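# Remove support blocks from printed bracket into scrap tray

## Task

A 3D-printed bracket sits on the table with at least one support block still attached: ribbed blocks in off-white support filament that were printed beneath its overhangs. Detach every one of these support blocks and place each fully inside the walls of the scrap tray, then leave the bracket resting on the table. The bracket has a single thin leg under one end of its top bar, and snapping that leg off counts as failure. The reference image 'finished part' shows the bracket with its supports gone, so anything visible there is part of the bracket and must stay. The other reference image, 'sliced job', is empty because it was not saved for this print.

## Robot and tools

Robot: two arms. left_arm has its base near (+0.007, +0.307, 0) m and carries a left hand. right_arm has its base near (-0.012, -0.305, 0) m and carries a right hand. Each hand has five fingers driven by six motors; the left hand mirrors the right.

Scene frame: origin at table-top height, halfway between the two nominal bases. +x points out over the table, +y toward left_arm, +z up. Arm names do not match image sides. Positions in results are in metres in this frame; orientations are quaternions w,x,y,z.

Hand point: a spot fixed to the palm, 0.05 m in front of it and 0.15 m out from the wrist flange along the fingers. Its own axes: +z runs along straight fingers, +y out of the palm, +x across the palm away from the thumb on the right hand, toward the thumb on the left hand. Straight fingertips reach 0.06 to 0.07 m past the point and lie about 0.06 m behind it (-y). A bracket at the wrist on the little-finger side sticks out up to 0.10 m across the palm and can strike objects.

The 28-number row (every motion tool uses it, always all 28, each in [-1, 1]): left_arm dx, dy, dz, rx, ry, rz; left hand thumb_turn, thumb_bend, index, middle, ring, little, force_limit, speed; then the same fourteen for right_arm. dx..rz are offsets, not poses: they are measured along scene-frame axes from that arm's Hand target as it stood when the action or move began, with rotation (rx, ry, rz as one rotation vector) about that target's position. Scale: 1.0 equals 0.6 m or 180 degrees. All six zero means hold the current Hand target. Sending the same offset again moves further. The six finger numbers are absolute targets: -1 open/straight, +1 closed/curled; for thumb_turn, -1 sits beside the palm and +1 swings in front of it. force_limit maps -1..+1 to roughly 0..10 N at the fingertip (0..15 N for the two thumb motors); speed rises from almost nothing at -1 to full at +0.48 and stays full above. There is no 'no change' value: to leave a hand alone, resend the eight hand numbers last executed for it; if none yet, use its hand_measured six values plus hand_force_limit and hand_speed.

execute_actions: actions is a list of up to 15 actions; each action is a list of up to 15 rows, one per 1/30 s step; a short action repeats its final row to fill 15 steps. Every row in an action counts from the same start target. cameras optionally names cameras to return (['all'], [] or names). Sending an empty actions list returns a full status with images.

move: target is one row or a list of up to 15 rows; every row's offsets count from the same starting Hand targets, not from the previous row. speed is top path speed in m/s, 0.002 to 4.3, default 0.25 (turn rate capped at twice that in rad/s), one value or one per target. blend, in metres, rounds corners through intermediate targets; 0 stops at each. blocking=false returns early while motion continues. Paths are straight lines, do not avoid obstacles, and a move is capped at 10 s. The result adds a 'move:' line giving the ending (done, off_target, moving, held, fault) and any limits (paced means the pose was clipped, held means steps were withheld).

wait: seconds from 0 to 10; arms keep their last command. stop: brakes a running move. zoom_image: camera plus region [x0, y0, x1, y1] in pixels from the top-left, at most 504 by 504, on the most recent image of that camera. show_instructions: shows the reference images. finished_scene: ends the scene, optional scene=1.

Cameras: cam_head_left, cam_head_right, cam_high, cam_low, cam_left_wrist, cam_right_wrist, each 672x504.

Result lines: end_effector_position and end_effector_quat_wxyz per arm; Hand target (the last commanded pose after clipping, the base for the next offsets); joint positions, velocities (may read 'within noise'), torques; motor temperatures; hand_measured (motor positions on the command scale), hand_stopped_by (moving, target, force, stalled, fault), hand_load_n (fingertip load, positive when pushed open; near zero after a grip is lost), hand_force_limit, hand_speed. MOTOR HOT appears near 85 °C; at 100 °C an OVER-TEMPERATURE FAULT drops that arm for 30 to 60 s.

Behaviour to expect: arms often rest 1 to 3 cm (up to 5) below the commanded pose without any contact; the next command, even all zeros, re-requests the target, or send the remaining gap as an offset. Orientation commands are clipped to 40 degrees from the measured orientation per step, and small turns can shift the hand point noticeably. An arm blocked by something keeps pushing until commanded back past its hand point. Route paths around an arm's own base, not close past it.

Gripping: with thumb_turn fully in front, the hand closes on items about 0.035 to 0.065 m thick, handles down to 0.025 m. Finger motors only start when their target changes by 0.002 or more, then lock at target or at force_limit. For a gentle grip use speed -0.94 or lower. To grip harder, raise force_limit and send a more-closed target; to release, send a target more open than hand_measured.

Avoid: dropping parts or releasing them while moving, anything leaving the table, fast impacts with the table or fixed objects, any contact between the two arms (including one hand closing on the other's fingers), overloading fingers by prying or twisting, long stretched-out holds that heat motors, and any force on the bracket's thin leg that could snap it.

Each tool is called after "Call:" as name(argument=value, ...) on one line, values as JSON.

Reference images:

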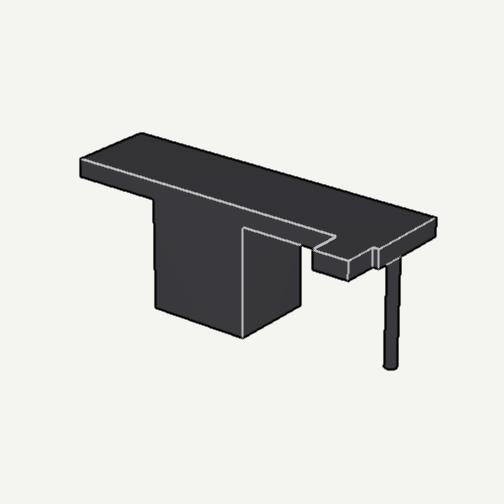

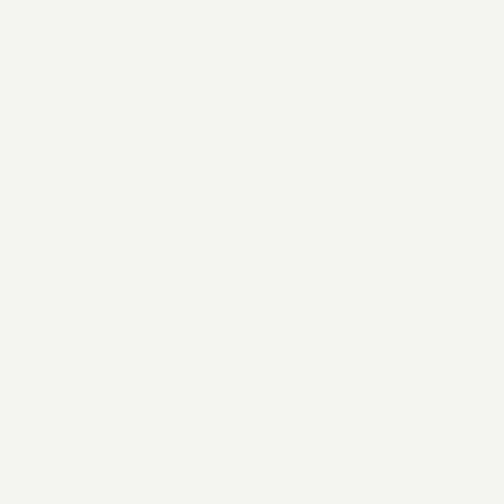

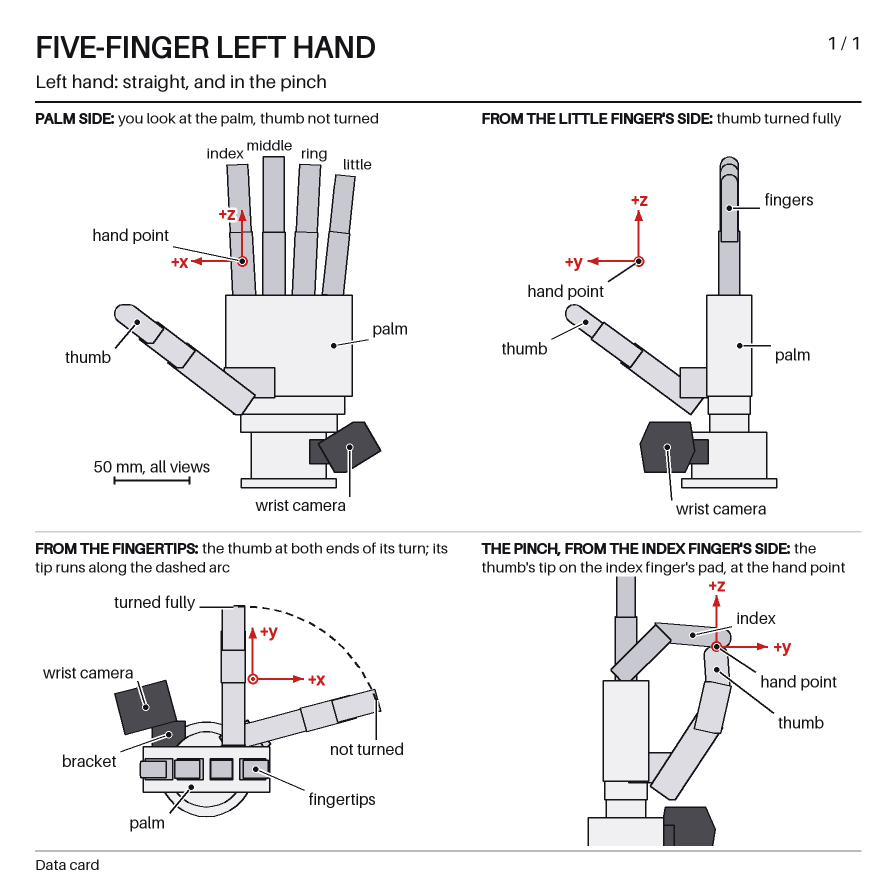

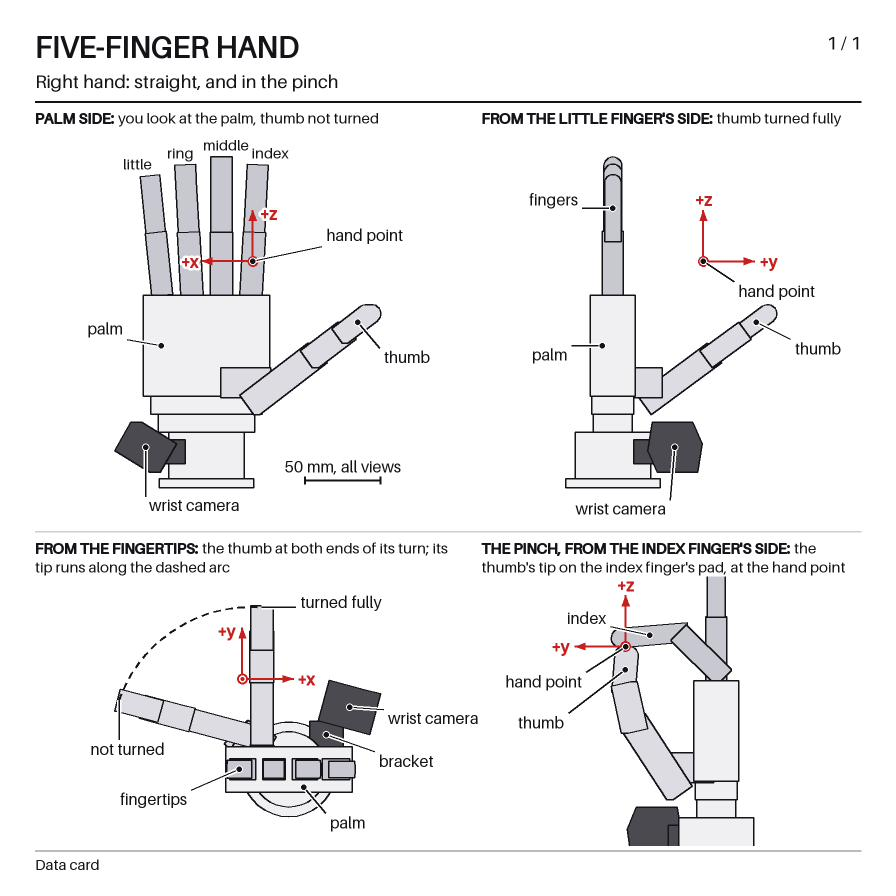

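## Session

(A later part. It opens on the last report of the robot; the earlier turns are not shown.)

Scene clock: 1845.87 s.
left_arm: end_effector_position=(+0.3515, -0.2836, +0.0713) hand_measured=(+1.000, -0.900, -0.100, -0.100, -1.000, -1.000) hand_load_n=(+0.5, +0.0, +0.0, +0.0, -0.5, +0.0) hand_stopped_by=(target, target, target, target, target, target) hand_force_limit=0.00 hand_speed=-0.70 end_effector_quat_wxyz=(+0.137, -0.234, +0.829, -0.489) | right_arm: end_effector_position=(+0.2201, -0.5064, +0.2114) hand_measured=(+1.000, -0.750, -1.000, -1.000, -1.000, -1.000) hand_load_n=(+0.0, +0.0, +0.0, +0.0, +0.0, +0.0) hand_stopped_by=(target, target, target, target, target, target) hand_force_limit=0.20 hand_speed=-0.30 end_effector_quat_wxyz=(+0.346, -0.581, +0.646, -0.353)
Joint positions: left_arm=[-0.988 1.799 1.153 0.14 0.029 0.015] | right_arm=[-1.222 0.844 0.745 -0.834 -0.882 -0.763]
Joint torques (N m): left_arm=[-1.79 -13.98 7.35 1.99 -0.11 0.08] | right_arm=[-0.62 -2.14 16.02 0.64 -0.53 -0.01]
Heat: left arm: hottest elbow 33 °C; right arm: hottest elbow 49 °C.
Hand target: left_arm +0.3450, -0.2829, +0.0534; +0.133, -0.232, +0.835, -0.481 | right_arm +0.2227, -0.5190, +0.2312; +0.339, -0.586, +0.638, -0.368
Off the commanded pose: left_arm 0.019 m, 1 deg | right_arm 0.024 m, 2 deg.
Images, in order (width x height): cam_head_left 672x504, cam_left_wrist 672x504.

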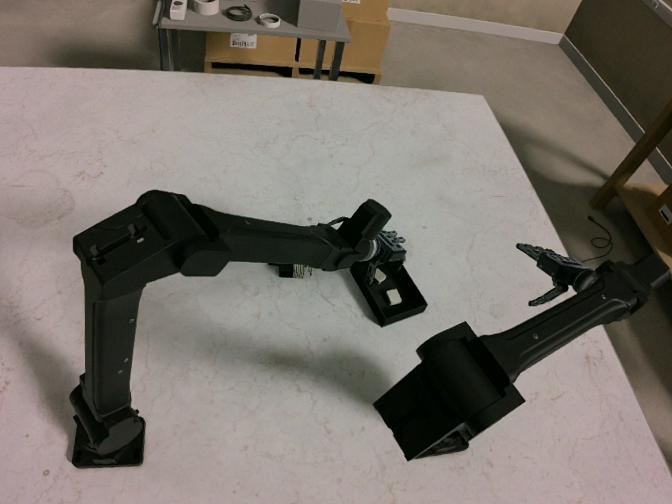

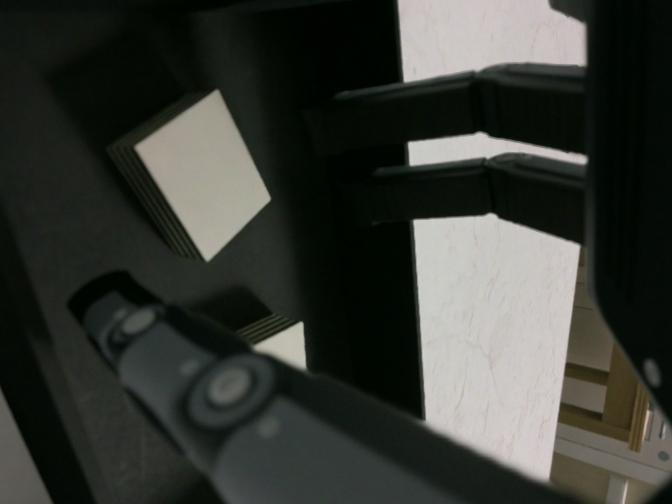

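Call:
move(target=[[0,0.02,0.2,0,0,0,1,-0.9,-0.4,-0.4,-1,-1,0.0,-0.5,0,0,0,0,0,0,1,-0.75,-1,-1,-1,-1,0.2,-0.3],[-0.0783,0.4032,0.1943,0,0,0.3015,1,-0.9,-1,-1,-1,-1,0.0,-0.5,0,0,0,0,0,0,1,-0.75,-1,-1,-1,-1,0.2,-0.3]], speed=[0.12,0.2], cameras=["all"])

Scene clock: 1916.13 s.
left_arm: end_effector_position=(+0.3035, -0.0430, +0.1748) hand_measured=(+1.000, -0.900, -1.000, -1.000, -1.000, -1.000) hand_load_n=(+0.0, +0.0, +0.0, -0.5, +0.0, +0.0) hand_stopped_by=(target, target, target, target, target, target) hand_force_limit=0.00 hand_speed=-0.50 end_effector_quat_wxyz=(-0.339, +0.588, -0.633, +0.371) | right_arm: end_effector_position=(+0.2201, -0.5064, +0.2114) hand_measured=(+1.000, -0.750, -1.000, -1.000, -1.000, -1.000) hand_load_n=(+0.0, +0.0, +0.0, +0.0, +0.0, +0.0) hand_stopped_by=(target, target, target, target, target, target) hand_force_limit=0.20 hand_speed=-0.30 end_effector_quat_wxyz=(+0.346, -0.581, +0.646, -0.353)
Joint positions: left_arm=[-1.086 1.17 0.826 -0.471 -0.825 -0.671] | right_arm=[-1.222 0.844 0.745 -0.834 -0.882 -0.763]
Joint torques (N m): left_arm=[-1.9 -7.18 8.49 0.7 -0.57 0] | right_arm=[-0.67 -2.2 16.03 0.65 -0.53 -0.01]
Motor temperatures (°C): left_arm=[23 27 31 22 21 19] | right_arm=[24 22 51 22 22 21]
Heat: left arm: hottest elbow 31 °C; right arm: hottest elbow 51 °C.
Hand target: left_arm +0.2980, -0.0411, +0.1700; -0.338, +0.587, -0.637, +0.368 | right_arm +0.2227, -0.5190, +0.2312; +0.339, -0.586, +0.638, -0.368
Off the commanded pose: left_arm 0.008 m, 1 deg | right_arm 0.024 m, 2 deg.
move: off_target (right_arm)

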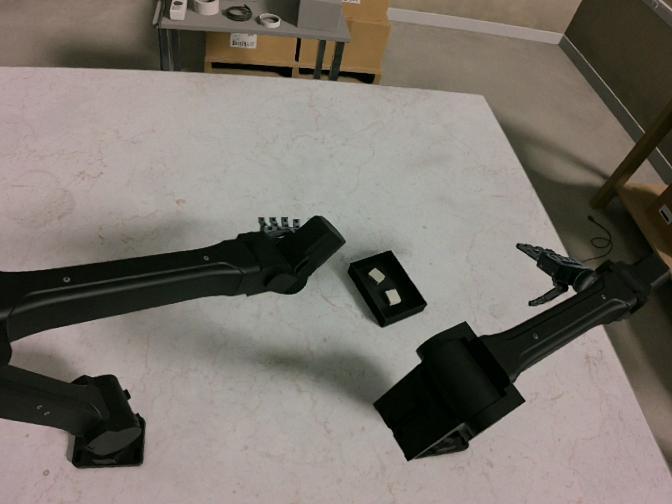

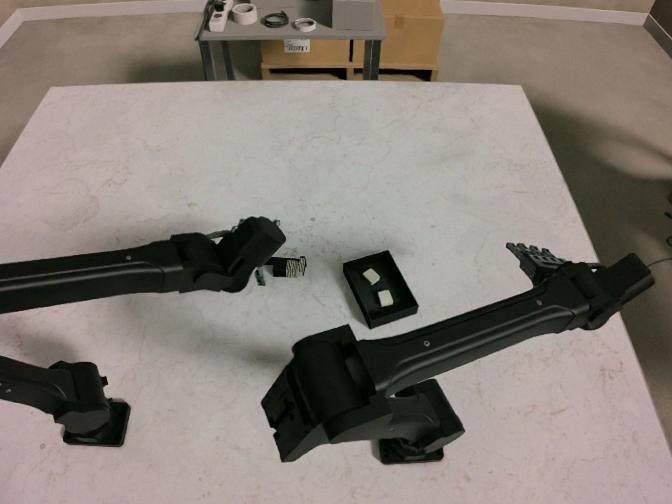

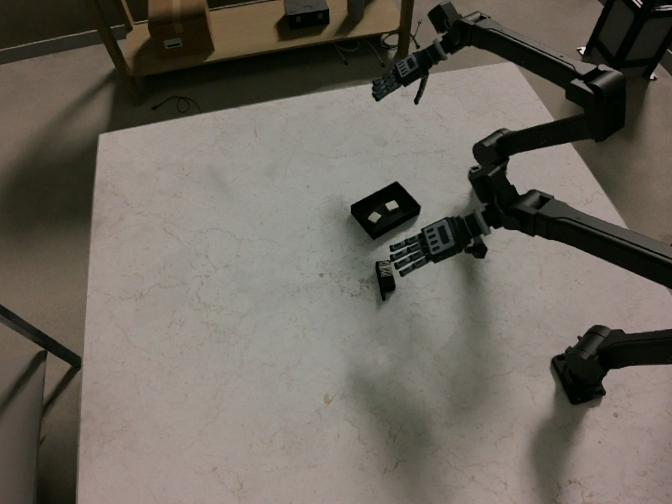

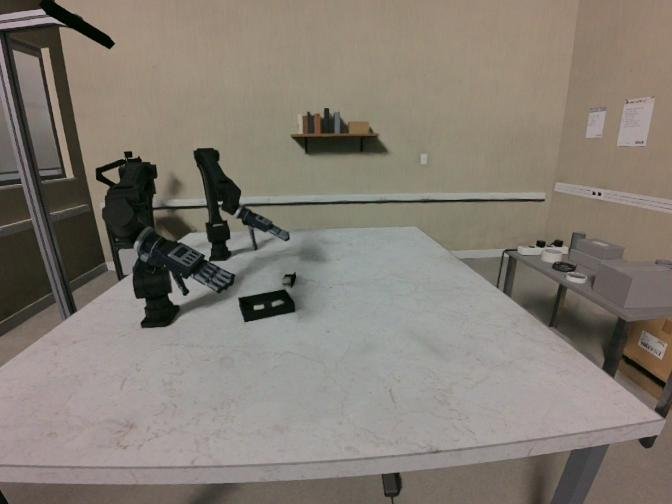

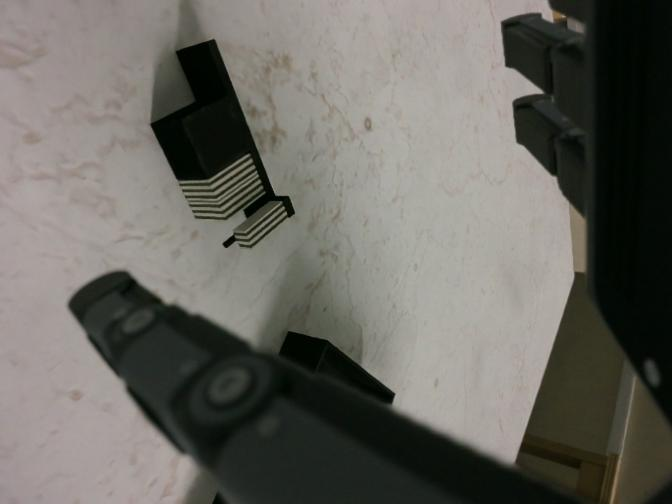

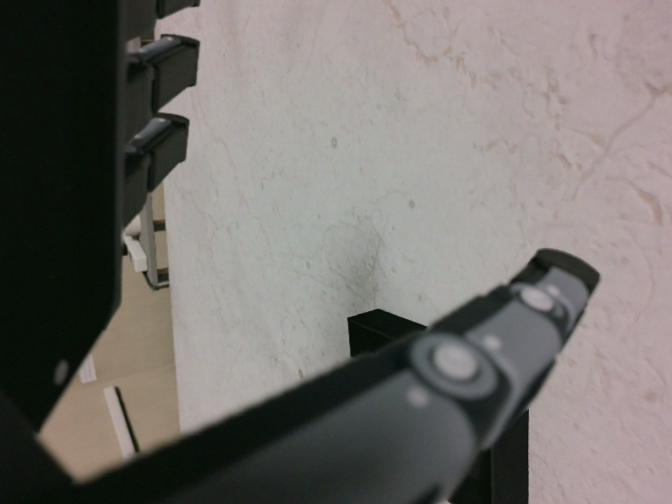

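Call:
zoom_image(camera="cam_left_wrist", region=[130, 20, 320, 270])

Scaled by 2.016 from the camera's 672x504 image, which has a finer 960x720 frame.

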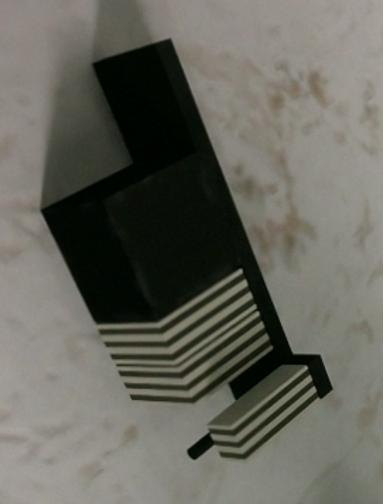

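Call:
move(target=[0.083,-0.028,-0.165,0,0,0,1,-0.75,-1,-1,-1,-1,0.0,-0.5,0,0,0,0,0,0,1,-0.75,-1,-1,-1,-1,0.2,-0.3], speed=0.12, cameras=["cam_left_wrist","cam_low","cam_high"])

Call:
zoom_image(camera="cam_left_wrist", region=[130, 0, 430, 300])

Call:
zoom_image(camera="cam_low", region=[225, 225, 325, 300])

Scene clock: 1950.50 s.
left_arm: end_effector_position=(+0.3468, -0.0635, +0.0811) hand_measured=(+1.000, -0.750, -1.000, -1.000, -1.000, -1.000) hand_load_n=(+0.0, +0.0, +0.0, +0.0, -0.5, +0.0) hand_stopped_by=(target, target, target, target, target, target) hand_force_limit=0.00 hand_speed=-0.50 end_effector_quat_wxyz=(-0.335, +0.589, -0.633, +0.375) | right_arm: end_effector_position=(+0.2201, -0.5064, +0.2114) hand_measured=(+1.000, -0.750, -1.000, -1.000, -1.000, -1.000) hand_load_n=(+0.0, +0.0, +0.0, +0.0, +0.0, +0.0) hand_stopped_by=(target, target, target, target, target, target) hand_force_limit=0.20 hand_speed=-0.30 end_effector_quat_wxyz=(+0.346, -0.581, +0.646, -0.353)
Joint positions: left_arm=[-1.007 1.414 0.749 -0.085 -0.761 -0.593] | right_arm=[-1.222 0.844 0.745 -0.834 -0.882 -0.763]
Joint torques (N m): left_arm=[-0.56 -8.18 6.99 1.58 -0.4 0.18] | right_arm=[-0.67 -2.2 16.02 0.65 -0.53 -0.01]
Heat: left arm: hottest elbow 32 °C; right arm: hottest elbow 52 °C.
Hand target: left_arm +0.3478, -0.0579, +0.0709; -0.338, +0.587, -0.637, +0.368 | right_arm +0.2227, -0.5190, +0.2312; +0.339, -0.586, +0.638, -0.368
Off the commanded pose: left_arm 0.012 m, 1 deg | right_arm 0.024 m, 2 deg.
move: off_target (left_arm, right_arm)
Images, in order (width x height): cam_high 672x504, cam_low 672x504, cam_left_wrist 672x504.

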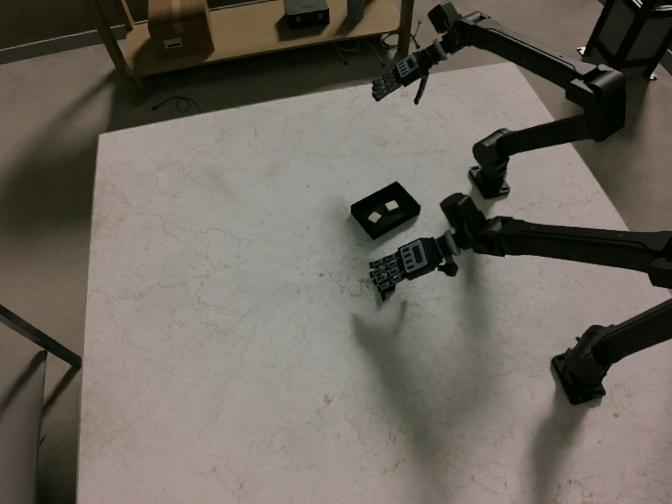

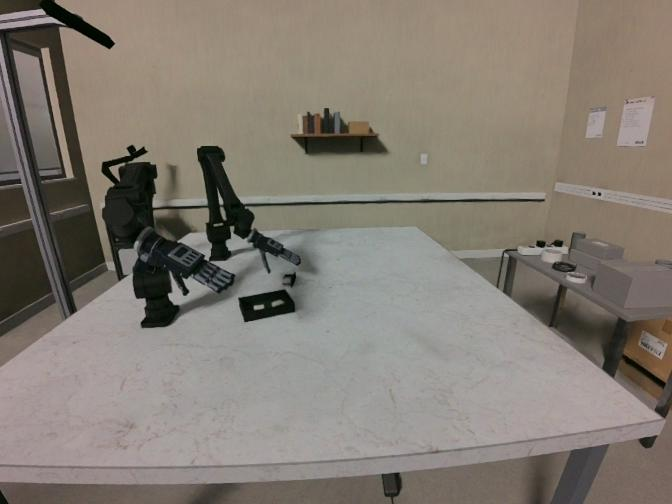

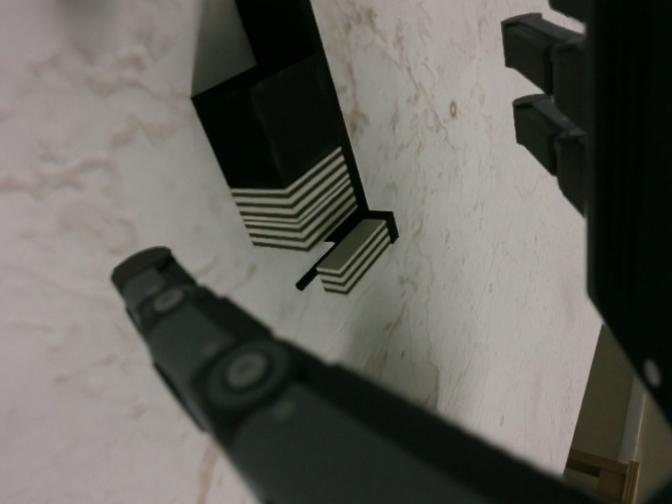

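Scaled by 1.680 from the camera's 672x504 image, which has a finer 960x720 frame.

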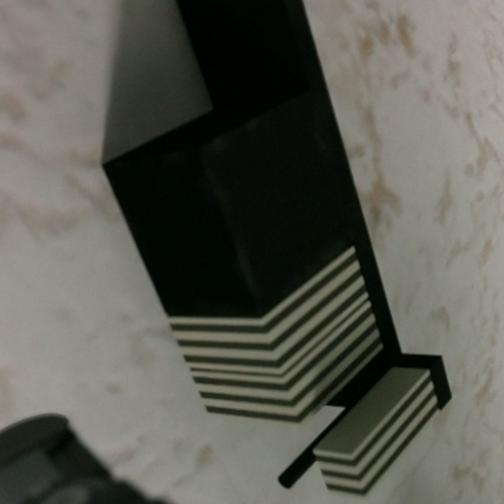

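Scaled by 5.040 from the camera's 672x504 image, which has a finer 960x720 frame.

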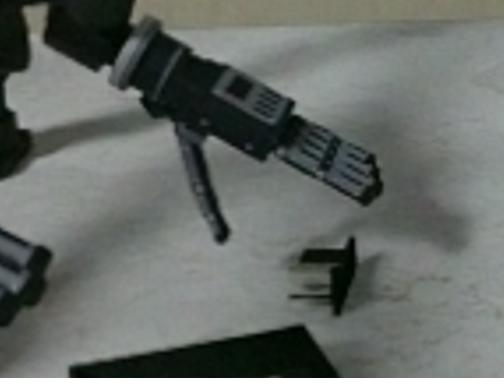

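Call:
move(target=[0.058,0.006,-0.03,0,0,0,1,-0.75,-1,-1,-1,-1,0.0,-0.5,0,0,0,0,0,0,1,-0.75,-1,-1,-1,-1,0.2,-0.3], speed=0.08, cameras=["cam_left_wrist","cam_low"])

Call:
zoom_image(camera="cam_low", region=[225, 225, 325, 300])

Scene clock: 1983.87 s.
left_arm: end_effector_position=(+0.3784, -0.0542, +0.0568) hand_measured=(+1.000, -0.750, -1.000, -1.000, -1.000, -1.000) hand_load_n=(+0.0, +0.0, +0.0, +0.0, +0.0, +0.0) hand_stopped_by=(target, target, target, target, target, target) hand_force_limit=0.00 hand_speed=-0.50 end_effector_quat_wxyz=(-0.336, +0.589, -0.636, +0.369) | right_arm: end_effector_position=(+0.2201, -0.5064, +0.2114) hand_measured=(+1.000, -0.750, -1.000, -1.000, -1.000, -1.000) hand_load_n=(+0.0, -0.5, +0.0, +0.0, +0.0, +0.0) hand_stopped_by=(target, target, target, target, target, target) hand_force_limit=0.20 hand_speed=-0.30 end_effector_quat_wxyz=(+0.346, -0.581, +0.646, -0.353)
Joint positions: left_arm=[-0.928 1.492 0.749 0.026 -0.703 -0.522] | right_arm=[-1.222 0.844 0.745 -0.834 -0.882 -0.763]
Joint torques (N m): left_arm=[-0.62 -8.7 7.9 1.62 -0.36 0.16] | right_arm=[-0.62 -2.2 16.03 0.65 -0.53 -0.01]
Heat: left arm: hottest elbow 31 °C; right arm: hottest elbow 52 °C.
Hand target: left_arm +0.3827, -0.0542, +0.0530; -0.338, +0.587, -0.637, +0.368 | right_arm +0.2227, -0.5190, +0.2312; +0.339, -0.586, +0.638, -0.368
Off the commanded pose: left_arm 0.006 m, 0 deg | right_arm 0.024 m, 2 deg.
move: off_target (right_arm)
Images, in order (width x height): cam_low 672x504, cam_left_wrist 672x504.

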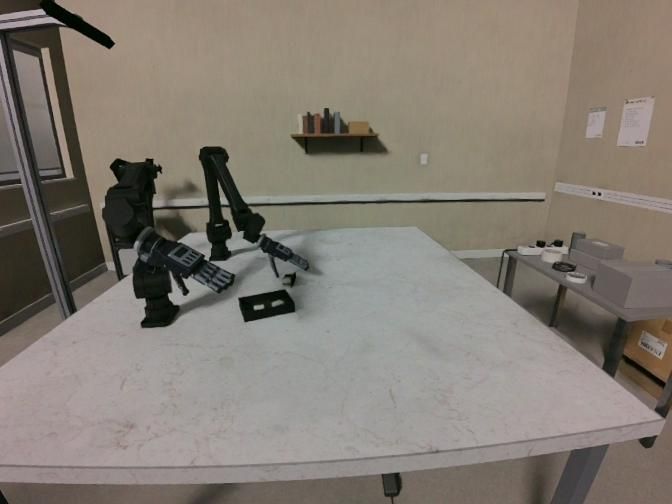

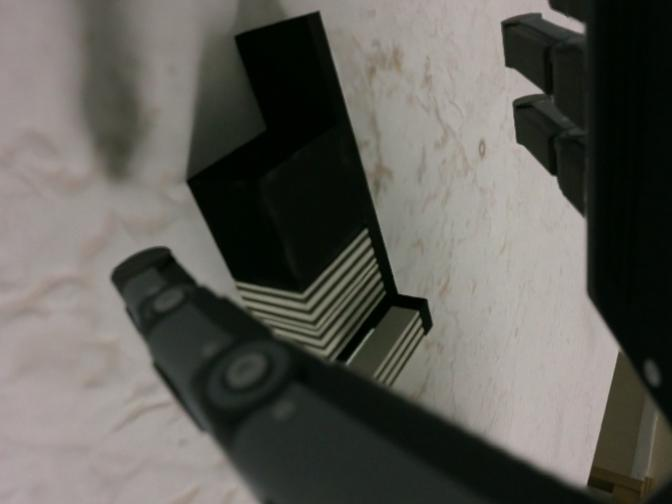

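Scaled by 5.040 from the camera's 672x504 image, which has a finer 960x720 frame.

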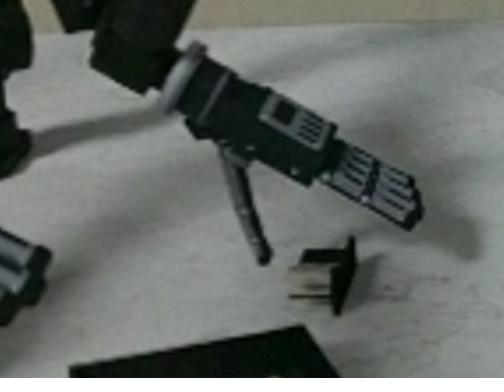

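Call:
execute_actions(actions=[])

Scene clock: 2014.70 s.
left_arm: end_effector_position=(+0.3784, -0.0542, +0.0568) hand_measured=(+1.000, -0.750, -1.000, -1.000, -1.000, -1.000) hand_load_n=(+0.0, +0.0, +0.0, +0.0, +0.0, +0.0) hand_stopped_by=(target, target, target, target, target, target) hand_force_limit=0.00 hand_speed=-0.50 end_effector_quat_wxyz=(-0.336, +0.588, -0.636, +0.369) | right_arm: end_effector_position=(+0.2201, -0.5064, +0.2114) hand_measured=(+1.000, -0.750, -1.000, -1.000, -1.000, -1.000) hand_load_n=(+0.0, +0.0, +0.0, +0.0, +0.0, +0.0) hand_stopped_by=(target, target, target, target, target, target) hand_force_limit=0.20 hand_speed=-0.30 end_effector_quat_wxyz=(+0.346, -0.581, +0.646, -0.353)
Joint positions: left_arm=[-0.928 1.492 0.749 0.026 -0.703 -0.522] | right_arm=[-1.222 0.844 0.745 -0.834 -0.882 -0.763]
Joint velocities: within noise
Joint torques (N m): left_arm=[-0.67 -8.64 7.9 1.65 -0.36 0.19] | right_arm=[-0.62 -2.14 16.02 0.64 -0.53 -0.02]
Motor temperatures (°C): left_arm=[22 25 30 22 21 19] | right_arm=[24 22 52 22 22 21]
Heat: left arm: hottest elbow 30 °C; right arm: hottest elbow 52 °C.
Hand target: left_arm +0.3827, -0.0542, +0.0530; -0.338, +0.587, -0.637, +0.368 | right_arm +0.2227, -0.5190, +0.2312; +0.339, -0.586, +0.638, -0.368
Off the commanded pose: left_arm 0.006 m, 0 deg | right_arm 0.024 m, 2 deg.

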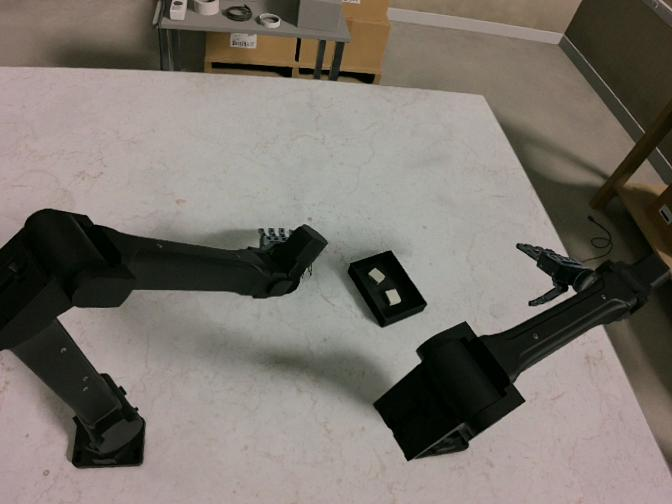

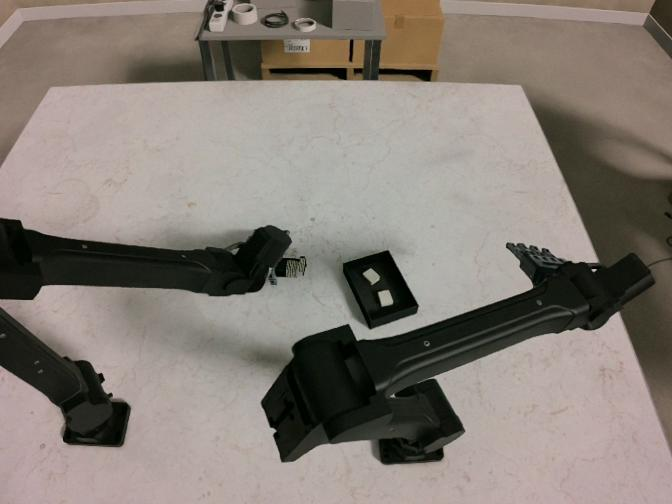

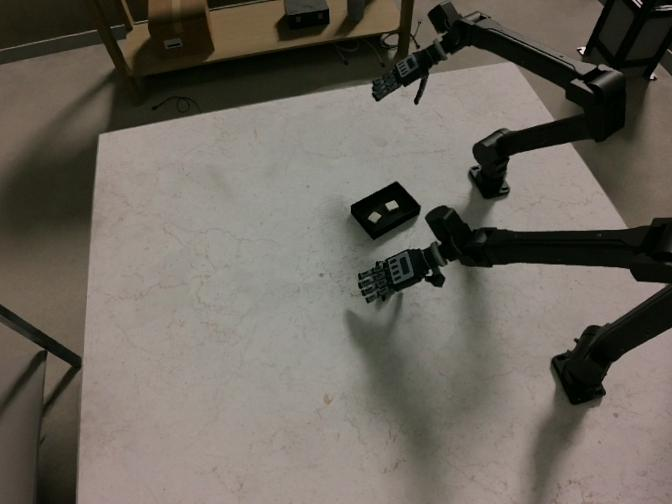

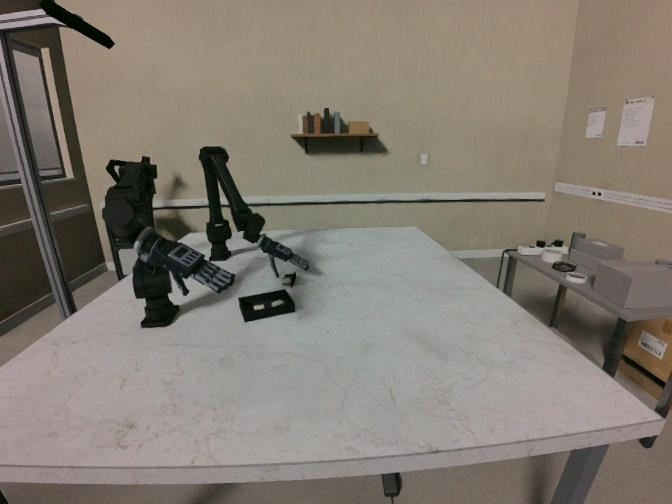

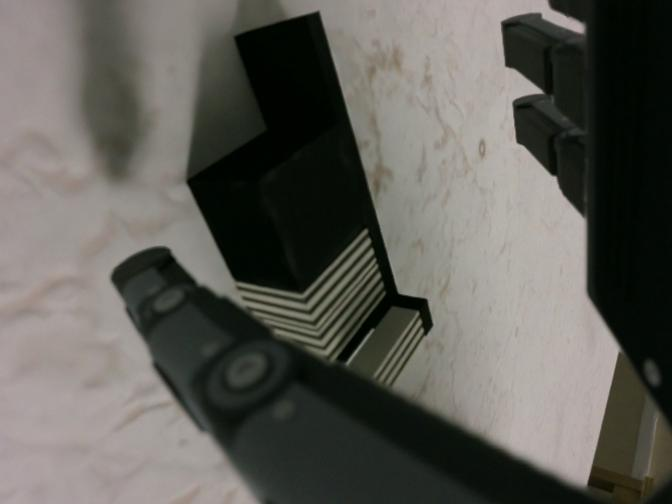

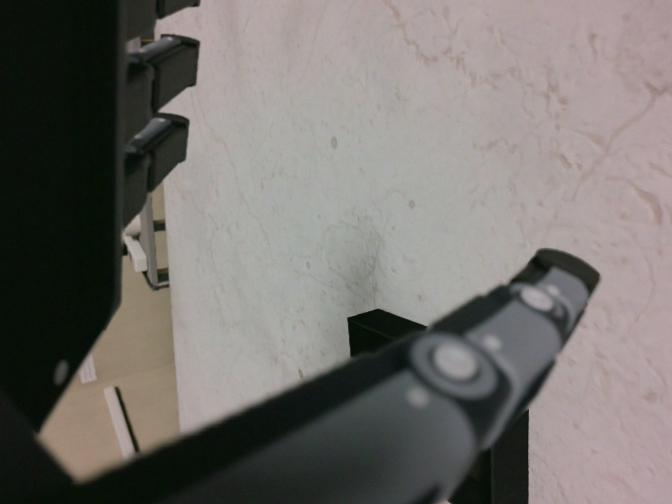

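Call:
move(target=[0.0288, -0.008, -0.005, 0, 0, 0, 1, -0.6, -1, -1, -1, -1, 0.0, -0.5, 0, 0, 0, 0, 0, 0, 1, -0.75, -1, -1, -1, -1, 0.2, -0.3], speed=0.06, cameras=["cam_left_wrist"])

Scene clock: 2024.13 s.
left_arm: end_effector_position=(+0.3855, -0.0474, +0.0402) hand_measured=(+1.000, -0.600, -1.000, -1.000, -1.000, -1.000) hand_load_n=(+0.0, +0.0, +0.0, +0.0, +0.0, +0.0) hand_stopped_by=(target, target, target, target, target, target) hand_force_limit=0.00 hand_speed=-0.50 end_effector_quat_wxyz=(+0.337, -0.588, +0.644, -0.356) | right_arm: end_effector_position=(+0.2201, -0.5064, +0.2114) hand_measured=(+1.000, -0.750, -1.000, -1.000, -1.000, -1.000) hand_load_n=(+0.0, +0.0, -0.5, +0.0, +0.0, -0.5) hand_stopped_by=(target, target, target, target, target, target) hand_force_limit=0.20 hand_speed=-0.30 end_effector_quat_wxyz=(+0.346, -0.581, +0.646, -0.353)
Joint positions: left_arm=[-0.903 1.53 0.749 0.046 -0.684 -0.5] | right_arm=[-1.222 0.844 0.745 -0.834 -0.882 -0.763]
Joint torques (N m): left_arm=[-0.67 -9 10.33 1.61 -0.36 0.19] | right_arm=[-0.67 -2.14 16.03 0.65 -0.53 -0.02]
Heat: left arm: hottest elbow 31 °C; right arm: hottest elbow 52 °C.
Hand target: left_arm +0.3999, -0.0590, +0.0499; +0.338, -0.587, +0.637, -0.368 | right_arm +0.2227, -0.5190, +0.2312; +0.339, -0.586, +0.638, -0.368
Off the commanded pose: left_arm 0.021 m, 2 deg | right_arm 0.024 m, 2 deg.
move: off_target (left_arm, right_arm)
Images, in order (width x height): cam_left_wrist 672x504.

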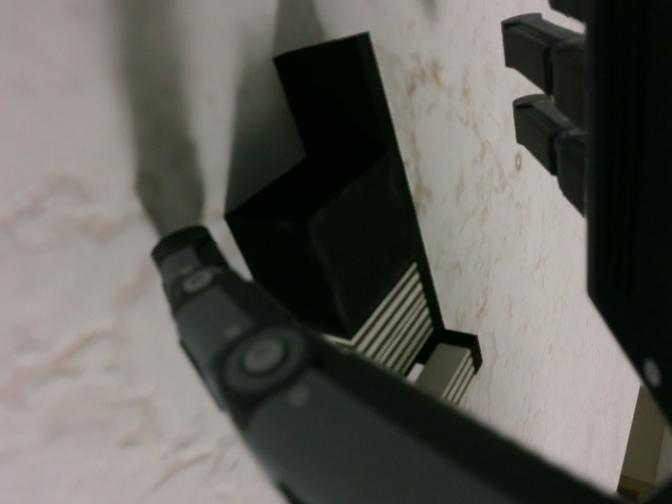

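Call:
move(target=[[-0.1082, 0.0067, 0.1083, 0, 0, 0, 1, -0.6, -1, -1, -1, -1, 0.0, -0.5, 0, 0, 0, 0, 0, 0, 1, -0.75, -1, -1, -1, -1, 0.2, -0.3],[-0.0917, -0.0083, -0.0033, 0, 0, 0, 1, -0.6, -1, -1, -1, -1, 0.0, -0.5, 0, 0, 0, 0, 0, 0, 1, -0.75, -1, -1, -1, -1, 0.2, -0.3],[-0.0082, -0.0083, -0.0033, 0, 0, 0, 1, -0.6, -1, -1, -1, -1, 0.0, -0.5, 0, 0, 0, 0, 0, 0, 1, -0.75, -1, -1, -1, -1, 0.2, -0.3]], speed=0.12, cameras=["cam_left_wrist"])

Scene clock: 2038.27 s.
left_arm: end_effector_position=(+0.3777, -0.0482, +0.0352) hand_measured=(+1.000, -0.600, -1.000, -1.000, -1.000, -1.000) hand_load_n=(+0.5, +0.0, +0.0, +0.0, +0.0, +0.0) hand_stopped_by=(target, target, target, target, target, target) hand_force_limit=0.00 hand_speed=-0.50 end_effector_quat_wxyz=(+0.337, -0.588, +0.645, -0.353) | right_arm: end_effector_position=(+0.2201, -0.5064, +0.2114) hand_measured=(+1.000, -0.750, -1.000, -1.000, -1.000, -1.000) hand_load_n=(+0.0, +0.0, +0.0, -0.5, +0.0, +0.0) hand_stopped_by=(target, target, target, target, target, target) hand_force_limit=0.20 hand_speed=-0.30 end_effector_quat_wxyz=(+0.346, -0.581, +0.646, -0.353)
Joint positions: left_arm=[-0.92 1.532 0.74 0.042 -0.696 -0.515] | right_arm=[-1.222 0.844 0.745 -0.834 -0.882 -0.763]
Joint torques (N m): left_arm=[-0.67 -8.76 11.08 1.59 -0.38 0.21] | right_arm=[-0.67 -2.2 16.03 0.65 -0.53 -0.01]
Heat: left arm: hottest elbow 31 °C; right arm: hottest elbow 52 °C.
Hand target: left_arm +0.3950, -0.0639, +0.0479; +0.338, -0.587, +0.637, -0.368 | right_arm +0.2227, -0.5190, +0.2312; +0.339, -0.586, +0.638, -0.368
Off the commanded pose: left_arm 0.027 m, 2 deg | right_arm 0.024 m, 2 deg.
move: off_target (left_arm, right_arm)
Images, in order (width x height): cam_left_wrist 672x504.

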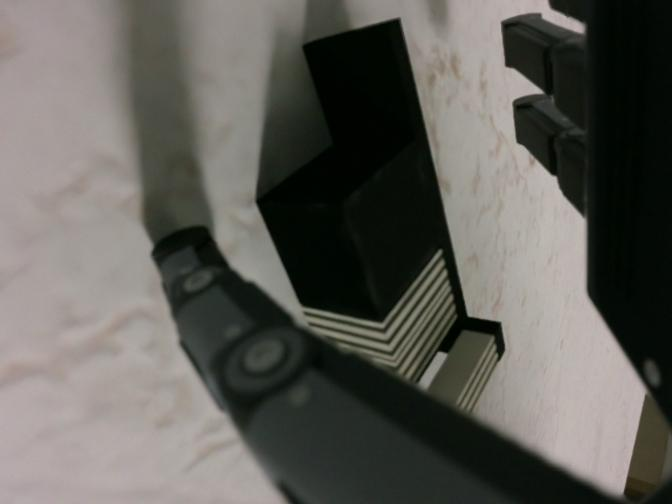

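Call:
move(target=[[-0.0667, 0.0, 0.0833, 0, 0, 0, 1, -0.6, -1, -1, -1, -1, 0.0, -0.5, 0, 0, 0, 0, 0, 0, 1, -0.75, -1, -1, -1, -1, 0.2, -0.3],[-0.0333, -0.0167, 0.0233, 0, 0, 0, 1, -0.6, -1, -1, -1, -1, 0.0, -0.5, 0, 0, 0, 0, 0, 0, 1, -0.75, -1, -1, -1, -1, 0.2, -0.3]], speed=0.12, cameras=["cam_left_wrist"])

Scene clock: 2065.03 s.
left_arm: end_effector_position=(+0.3577, -0.0561, +0.0449) hand_measured=(+1.000, -0.600, -1.000, -1.000, -1.000, -1.000) hand_load_n=(+0.0, +0.0, -0.5, +0.0, +0.0, +0.0) hand_stopped_by=(target, target, target, target, target, target) hand_force_limit=0.00 hand_speed=-0.50 end_effector_quat_wxyz=(+0.339, -0.586, +0.648, -0.349) | right_arm: end_effector_position=(+0.2201, -0.5064, +0.2114) hand_measured=(+1.000, -0.750, -1.000, -1.000, -1.000, -1.000) hand_load_n=(+0.0, +0.0, +0.0, +0.0, +0.0, +0.0) hand_stopped_by=(target, target, target, target, target, target) hand_force_limit=0.20 hand_speed=-0.30 end_effector_quat_wxyz=(+0.346, -0.581, +0.646, -0.353)
Joint positions: left_arm=[-0.973 1.5 0.747 -0.038 -0.737 -0.56] | right_arm=[-1.222 0.844 0.745 -0.834 -0.882 -0.763]
Joint torques (N m): left_arm=[-0.62 -9 11.45 1.52 -0.4 0.19] | right_arm=[-0.62 -2.2 16.03 0.65 -0.53 -0.01]
Heat: left arm: hottest elbow 34 °C; right arm: hottest elbow 53 °C.
Hand target: left_arm +0.3750, -0.0741, +0.0620; +0.338, -0.587, +0.637, -0.368 | right_arm +0.2227, -0.5190, +0.2312; +0.339, -0.586, +0.638, -0.368
Off the commanded pose: left_arm 0.030 m, 2 deg | right_arm 0.024 m, 2 deg.
move: off_target (left_arm, right_arm)
Images, in order (width x height): cam_left_wrist 672x504.

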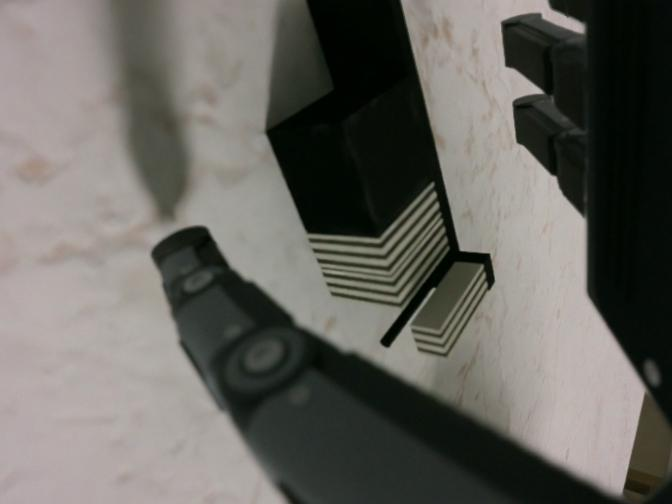

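Call:
move(target=[0.06, -0.004, 0.002, 0, 0, 0, 1, -0.6, -1, -1, -1, -1, 0.0, -0.5, 0, 0, 0, 0, 0, 0, 1, -0.75, -1, -1, -1, -1, 0.2, -0.3], speed=0.1, cameras=["cam_left_wrist"])

Scene clock: 2077.33 s.
left_arm: end_effector_position=(+0.3928, -0.0589, +0.0483) hand_measured=(+1.000, -0.600, -1.000, -1.000, -1.000, -1.000) hand_load_n=(+0.0, +0.0, +0.0, +0.0, +0.0, +0.0) hand_stopped_by=(target, target, target, target, target, target) hand_force_limit=0.00 hand_speed=-0.50 end_effector_quat_wxyz=(+0.338, -0.588, +0.646, -0.350) | right_arm: end_effector_position=(+0.2201, -0.5064, +0.2114) hand_measured=(+1.000, -0.750, -1.000, -1.000, -1.000, -1.000) hand_load_n=(+0.0, +0.0, +0.0, +0.0, +0.0, +0.0) hand_stopped_by=(target, target, target, target, target, target) hand_force_limit=0.20 hand_speed=-0.30 end_effector_quat_wxyz=(+0.346, -0.581, +0.646, -0.353)
Joint positions: left_arm=[-0.907 1.545 0.804 -0.008 -0.688 -0.504] | right_arm=[-1.222 0.844 0.745 -0.834 -0.882 -0.763]
Joint torques (N m): left_arm=[-0.62 -9.29 11.75 1.59 -0.37 0.22] | right_arm=[-0.62 -2.2 16.02 0.64 -0.53 -0.01]
Motor temperatures (°C): left_arm=[22 25 35 22 21 19] | right_arm=[23 22 53 22 22 21]
Heat: left arm: hottest elbow 35 °C; right arm: hottest elbow 53 °C.
Hand target: left_arm +0.4111, -0.0764, +0.0633; +0.338, -0.587, +0.637, -0.368 | right_arm +0.2227, -0.5190, +0.2312; +0.339, -0.586, +0.638, -0.368
Off the commanded pose: left_arm 0.029 m, 2 deg | right_arm 0.024 m, 2 deg.
move: off_target (left_arm, right_arm)
Images, in order (width x height): cam_left_wrist 672x504.

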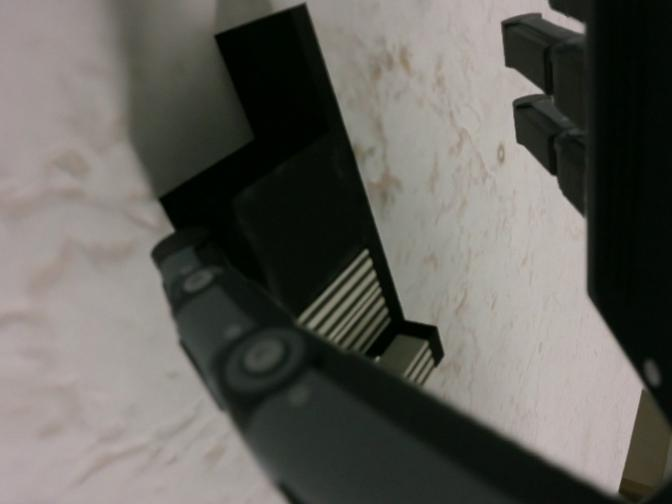

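Call:
move(target=[0.0225, -0.0015, 0.0, 0, 0, 0, 1, -0.6, -1, -1, -1, -1, 0.0, -0.5, 0, 0, 0, 0, 0, 0, 1, -0.75, -1, -1, -1, -1, 0.2, -0.3], speed=0.1, cameras=["cam_left_wrist"])

Scene clock: 2083.00 s.
left_arm: end_effector_position=(+0.4051, -0.0609, +0.0484) hand_measured=(+1.000, -0.600, -1.000, -1.000, -1.000, -1.000) hand_load_n=(+0.0, +0.0, +0.0, -0.5, +0.0, +0.0) hand_stopped_by=(target, target, target, target, target, target) hand_force_limit=0.00 hand_speed=-0.50 end_effector_quat_wxyz=(+0.337, -0.587, +0.647, -0.351) | right_arm: end_effector_position=(+0.2201, -0.5064, +0.2114) hand_measured=(+1.000, -0.750, -1.000, -1.000, -1.000, -1.000) hand_load_n=(+0.0, +0.0, +0.0, +0.0, +0.0, +0.0) hand_stopped_by=(target, target, target, target, target, target) hand_force_limit=0.20 hand_speed=-0.30 end_effector_quat_wxyz=(+0.346, -0.581, +0.646, -0.353)
Joint positions: left_arm=[-0.886 1.565 0.827 0.001 -0.67 -0.486] | right_arm=[-1.222 0.844 0.745 -0.834 -0.882 -0.763]
Joint torques (N m): left_arm=[-0.56 -9.58 11.81 1.63 -0.36 0.19] | right_arm=[-0.62 -2.14 16.03 0.64 -0.53 -0.01]
Heat: left arm: hottest elbow 35 °C; right arm: hottest elbow 53 °C.
Hand target: left_arm +0.4244, -0.0774, +0.0630; +0.338, -0.587, +0.637, -0.368 | right_arm +0.2227, -0.5190, +0.2312; +0.339, -0.586, +0.638, -0.368
Off the commanded pose: left_arm 0.029 m, 2 deg | right_arm 0.024 m, 2 deg.
move: off_target (left_arm, right_arm)
Images, in order (width x height): cam_left_wrist 672x504.

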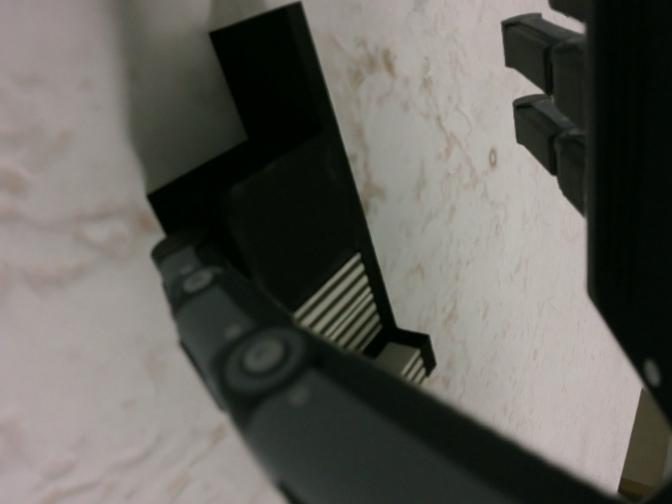

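Call:
zoom_image(camera="cam_left_wrist", region=[120, 90, 440, 400])

Scaled by 1.575 from the camera's 672x504 image, which has a finer 960x720 frame.

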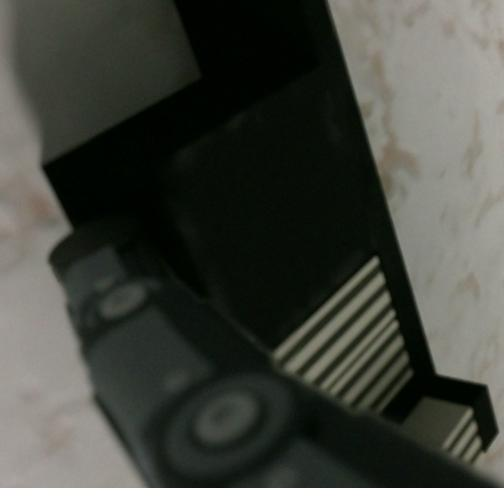

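Call:
wait(seconds=0.1, cameras=["cam_left_wrist"])

Scene clock: 2123.00 s.
left_arm: end_effector_position=(+0.4053, -0.0607, +0.0484) hand_measured=(+1.000, -0.600, -1.000, -1.000, -1.000, -1.000) hand_load_n=(+0.0, +0.0, +0.0, -0.5, -0.5, +0.0) hand_stopped_by=(target, target, target, target, target, target) hand_force_limit=0.00 hand_speed=-0.50 end_effector_quat_wxyz=(+0.337, -0.587, +0.647, -0.350) | right_arm: end_effector_position=(+0.2201, -0.5064, +0.2114) hand_measured=(+1.000, -0.750, -1.000, -1.000, -1.000, -1.000) hand_load_n=(+0.0, +0.0, +0.0, +0.0, +0.0, +0.0) hand_stopped_by=(target, target, target, target, target, target) hand_force_limit=0.20 hand_speed=-0.30 end_effector_quat_wxyz=(+0.346, -0.581, +0.646, -0.353)
Joint positions: left_arm=[-0.885 1.565 0.827 0.001 -0.67 -0.485] | right_arm=[-1.222 0.844 0.745 -0.834 -0.882 -0.763]
Joint torques (N m): left_arm=[-0.62 -9.7 11.81 1.63 -0.36 0.19] | right_arm=[-0.67 -2.2 16.02 0.65 -0.53 -0.01]
Heat: left arm: hottest elbow 34 °C; right arm: hottest elbow 53 °C.
Hand target: left_arm +0.4245, -0.0772, +0.0630; +0.338, -0.587, +0.637, -0.368 | right_arm +0.2227, -0.5190, +0.2312; +0.339, -0.586, +0.638, -0.368
Off the commanded pose: left_arm 0.030 m, 2 deg | right_arm 0.024 m, 2 deg.
wait: 0.10 s; at rest from the start
Images, in order (width x height): cam_left_wrist 672x504.

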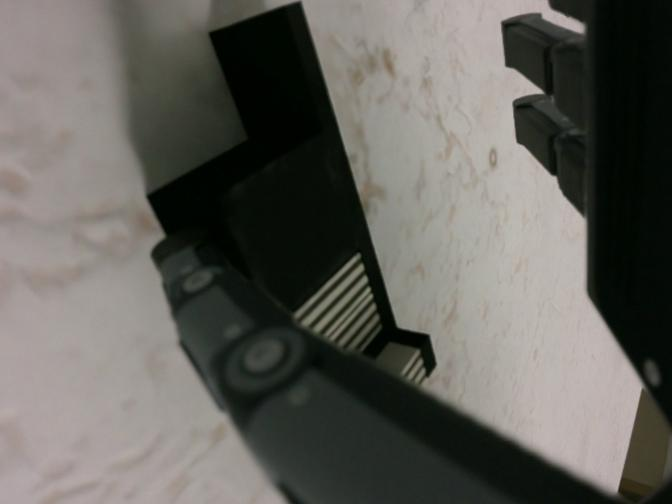

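Call:
move(target=[0.0158, -0.01, 0.0, 0, 0, 0, 1, -0.6, -1, -1, -1, -1, 0.0, -0.5, 0, 0, 0, 0, 0, 0, 1, -0.75, -1, -1, -1, -1, 0.2, -0.3], speed=0.1, cameras=["cam_left_wrist"])

Scene clock: 2135.70 s.
left_arm: end_effector_position=(+0.4143, -0.0677, +0.0491) hand_measured=(+1.000, -0.600, -1.000, -1.000, -1.000, -1.000) hand_load_n=(+0.0, +0.0, +0.0, +0.0, +0.0, +0.0) hand_stopped_by=(target, target, target, target, target, target) hand_force_limit=0.00 hand_speed=-0.50 end_effector_quat_wxyz=(+0.337, -0.587, +0.647, -0.352) | right_arm: end_effector_position=(+0.2201, -0.5064, +0.2114) hand_measured=(+1.000, -0.750, -1.000, -1.000, -1.000, -1.000) hand_load_n=(-0.5, +0.0, +0.0, +0.0, +0.0, +0.0) hand_stopped_by=(target, target, target, target, target, target) hand_force_limit=0.20 hand_speed=-0.30 end_effector_quat_wxyz=(+0.346, -0.581, +0.646, -0.353)
Joint positions: left_arm=[-0.879 1.588 0.856 0.001 -0.664 -0.479] | right_arm=[-1.222 0.844 0.745 -0.834 -0.882 -0.763]
Joint torques (N m): left_arm=[-0.5 -10.05 11.85 1.59 -0.35 0.18] | right_arm=[-0.62 -2.14 16.02 0.65 -0.53 -0.02]
Heat: left arm: hottest elbow 34 °C; right arm: hottest elbow 53 °C.
Hand target: left_arm +0.4339, -0.0833, +0.0631; +0.338, -0.587, +0.637, -0.368 | right_arm +0.2227, -0.5190, +0.2312; +0.339, -0.586, +0.638, -0.368
Off the commanded pose: left_arm 0.029 m, 2 deg | right_arm 0.024 m, 2 deg.
move: off_target (left_arm, right_arm)
Images, in order (width x height): cam_left_wrist 672x504.

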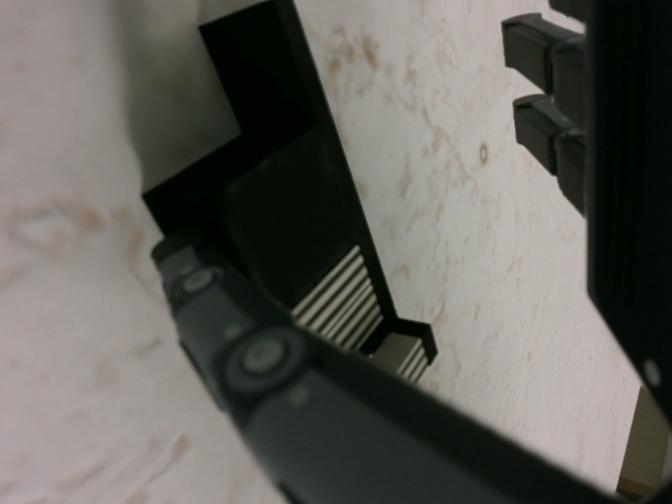

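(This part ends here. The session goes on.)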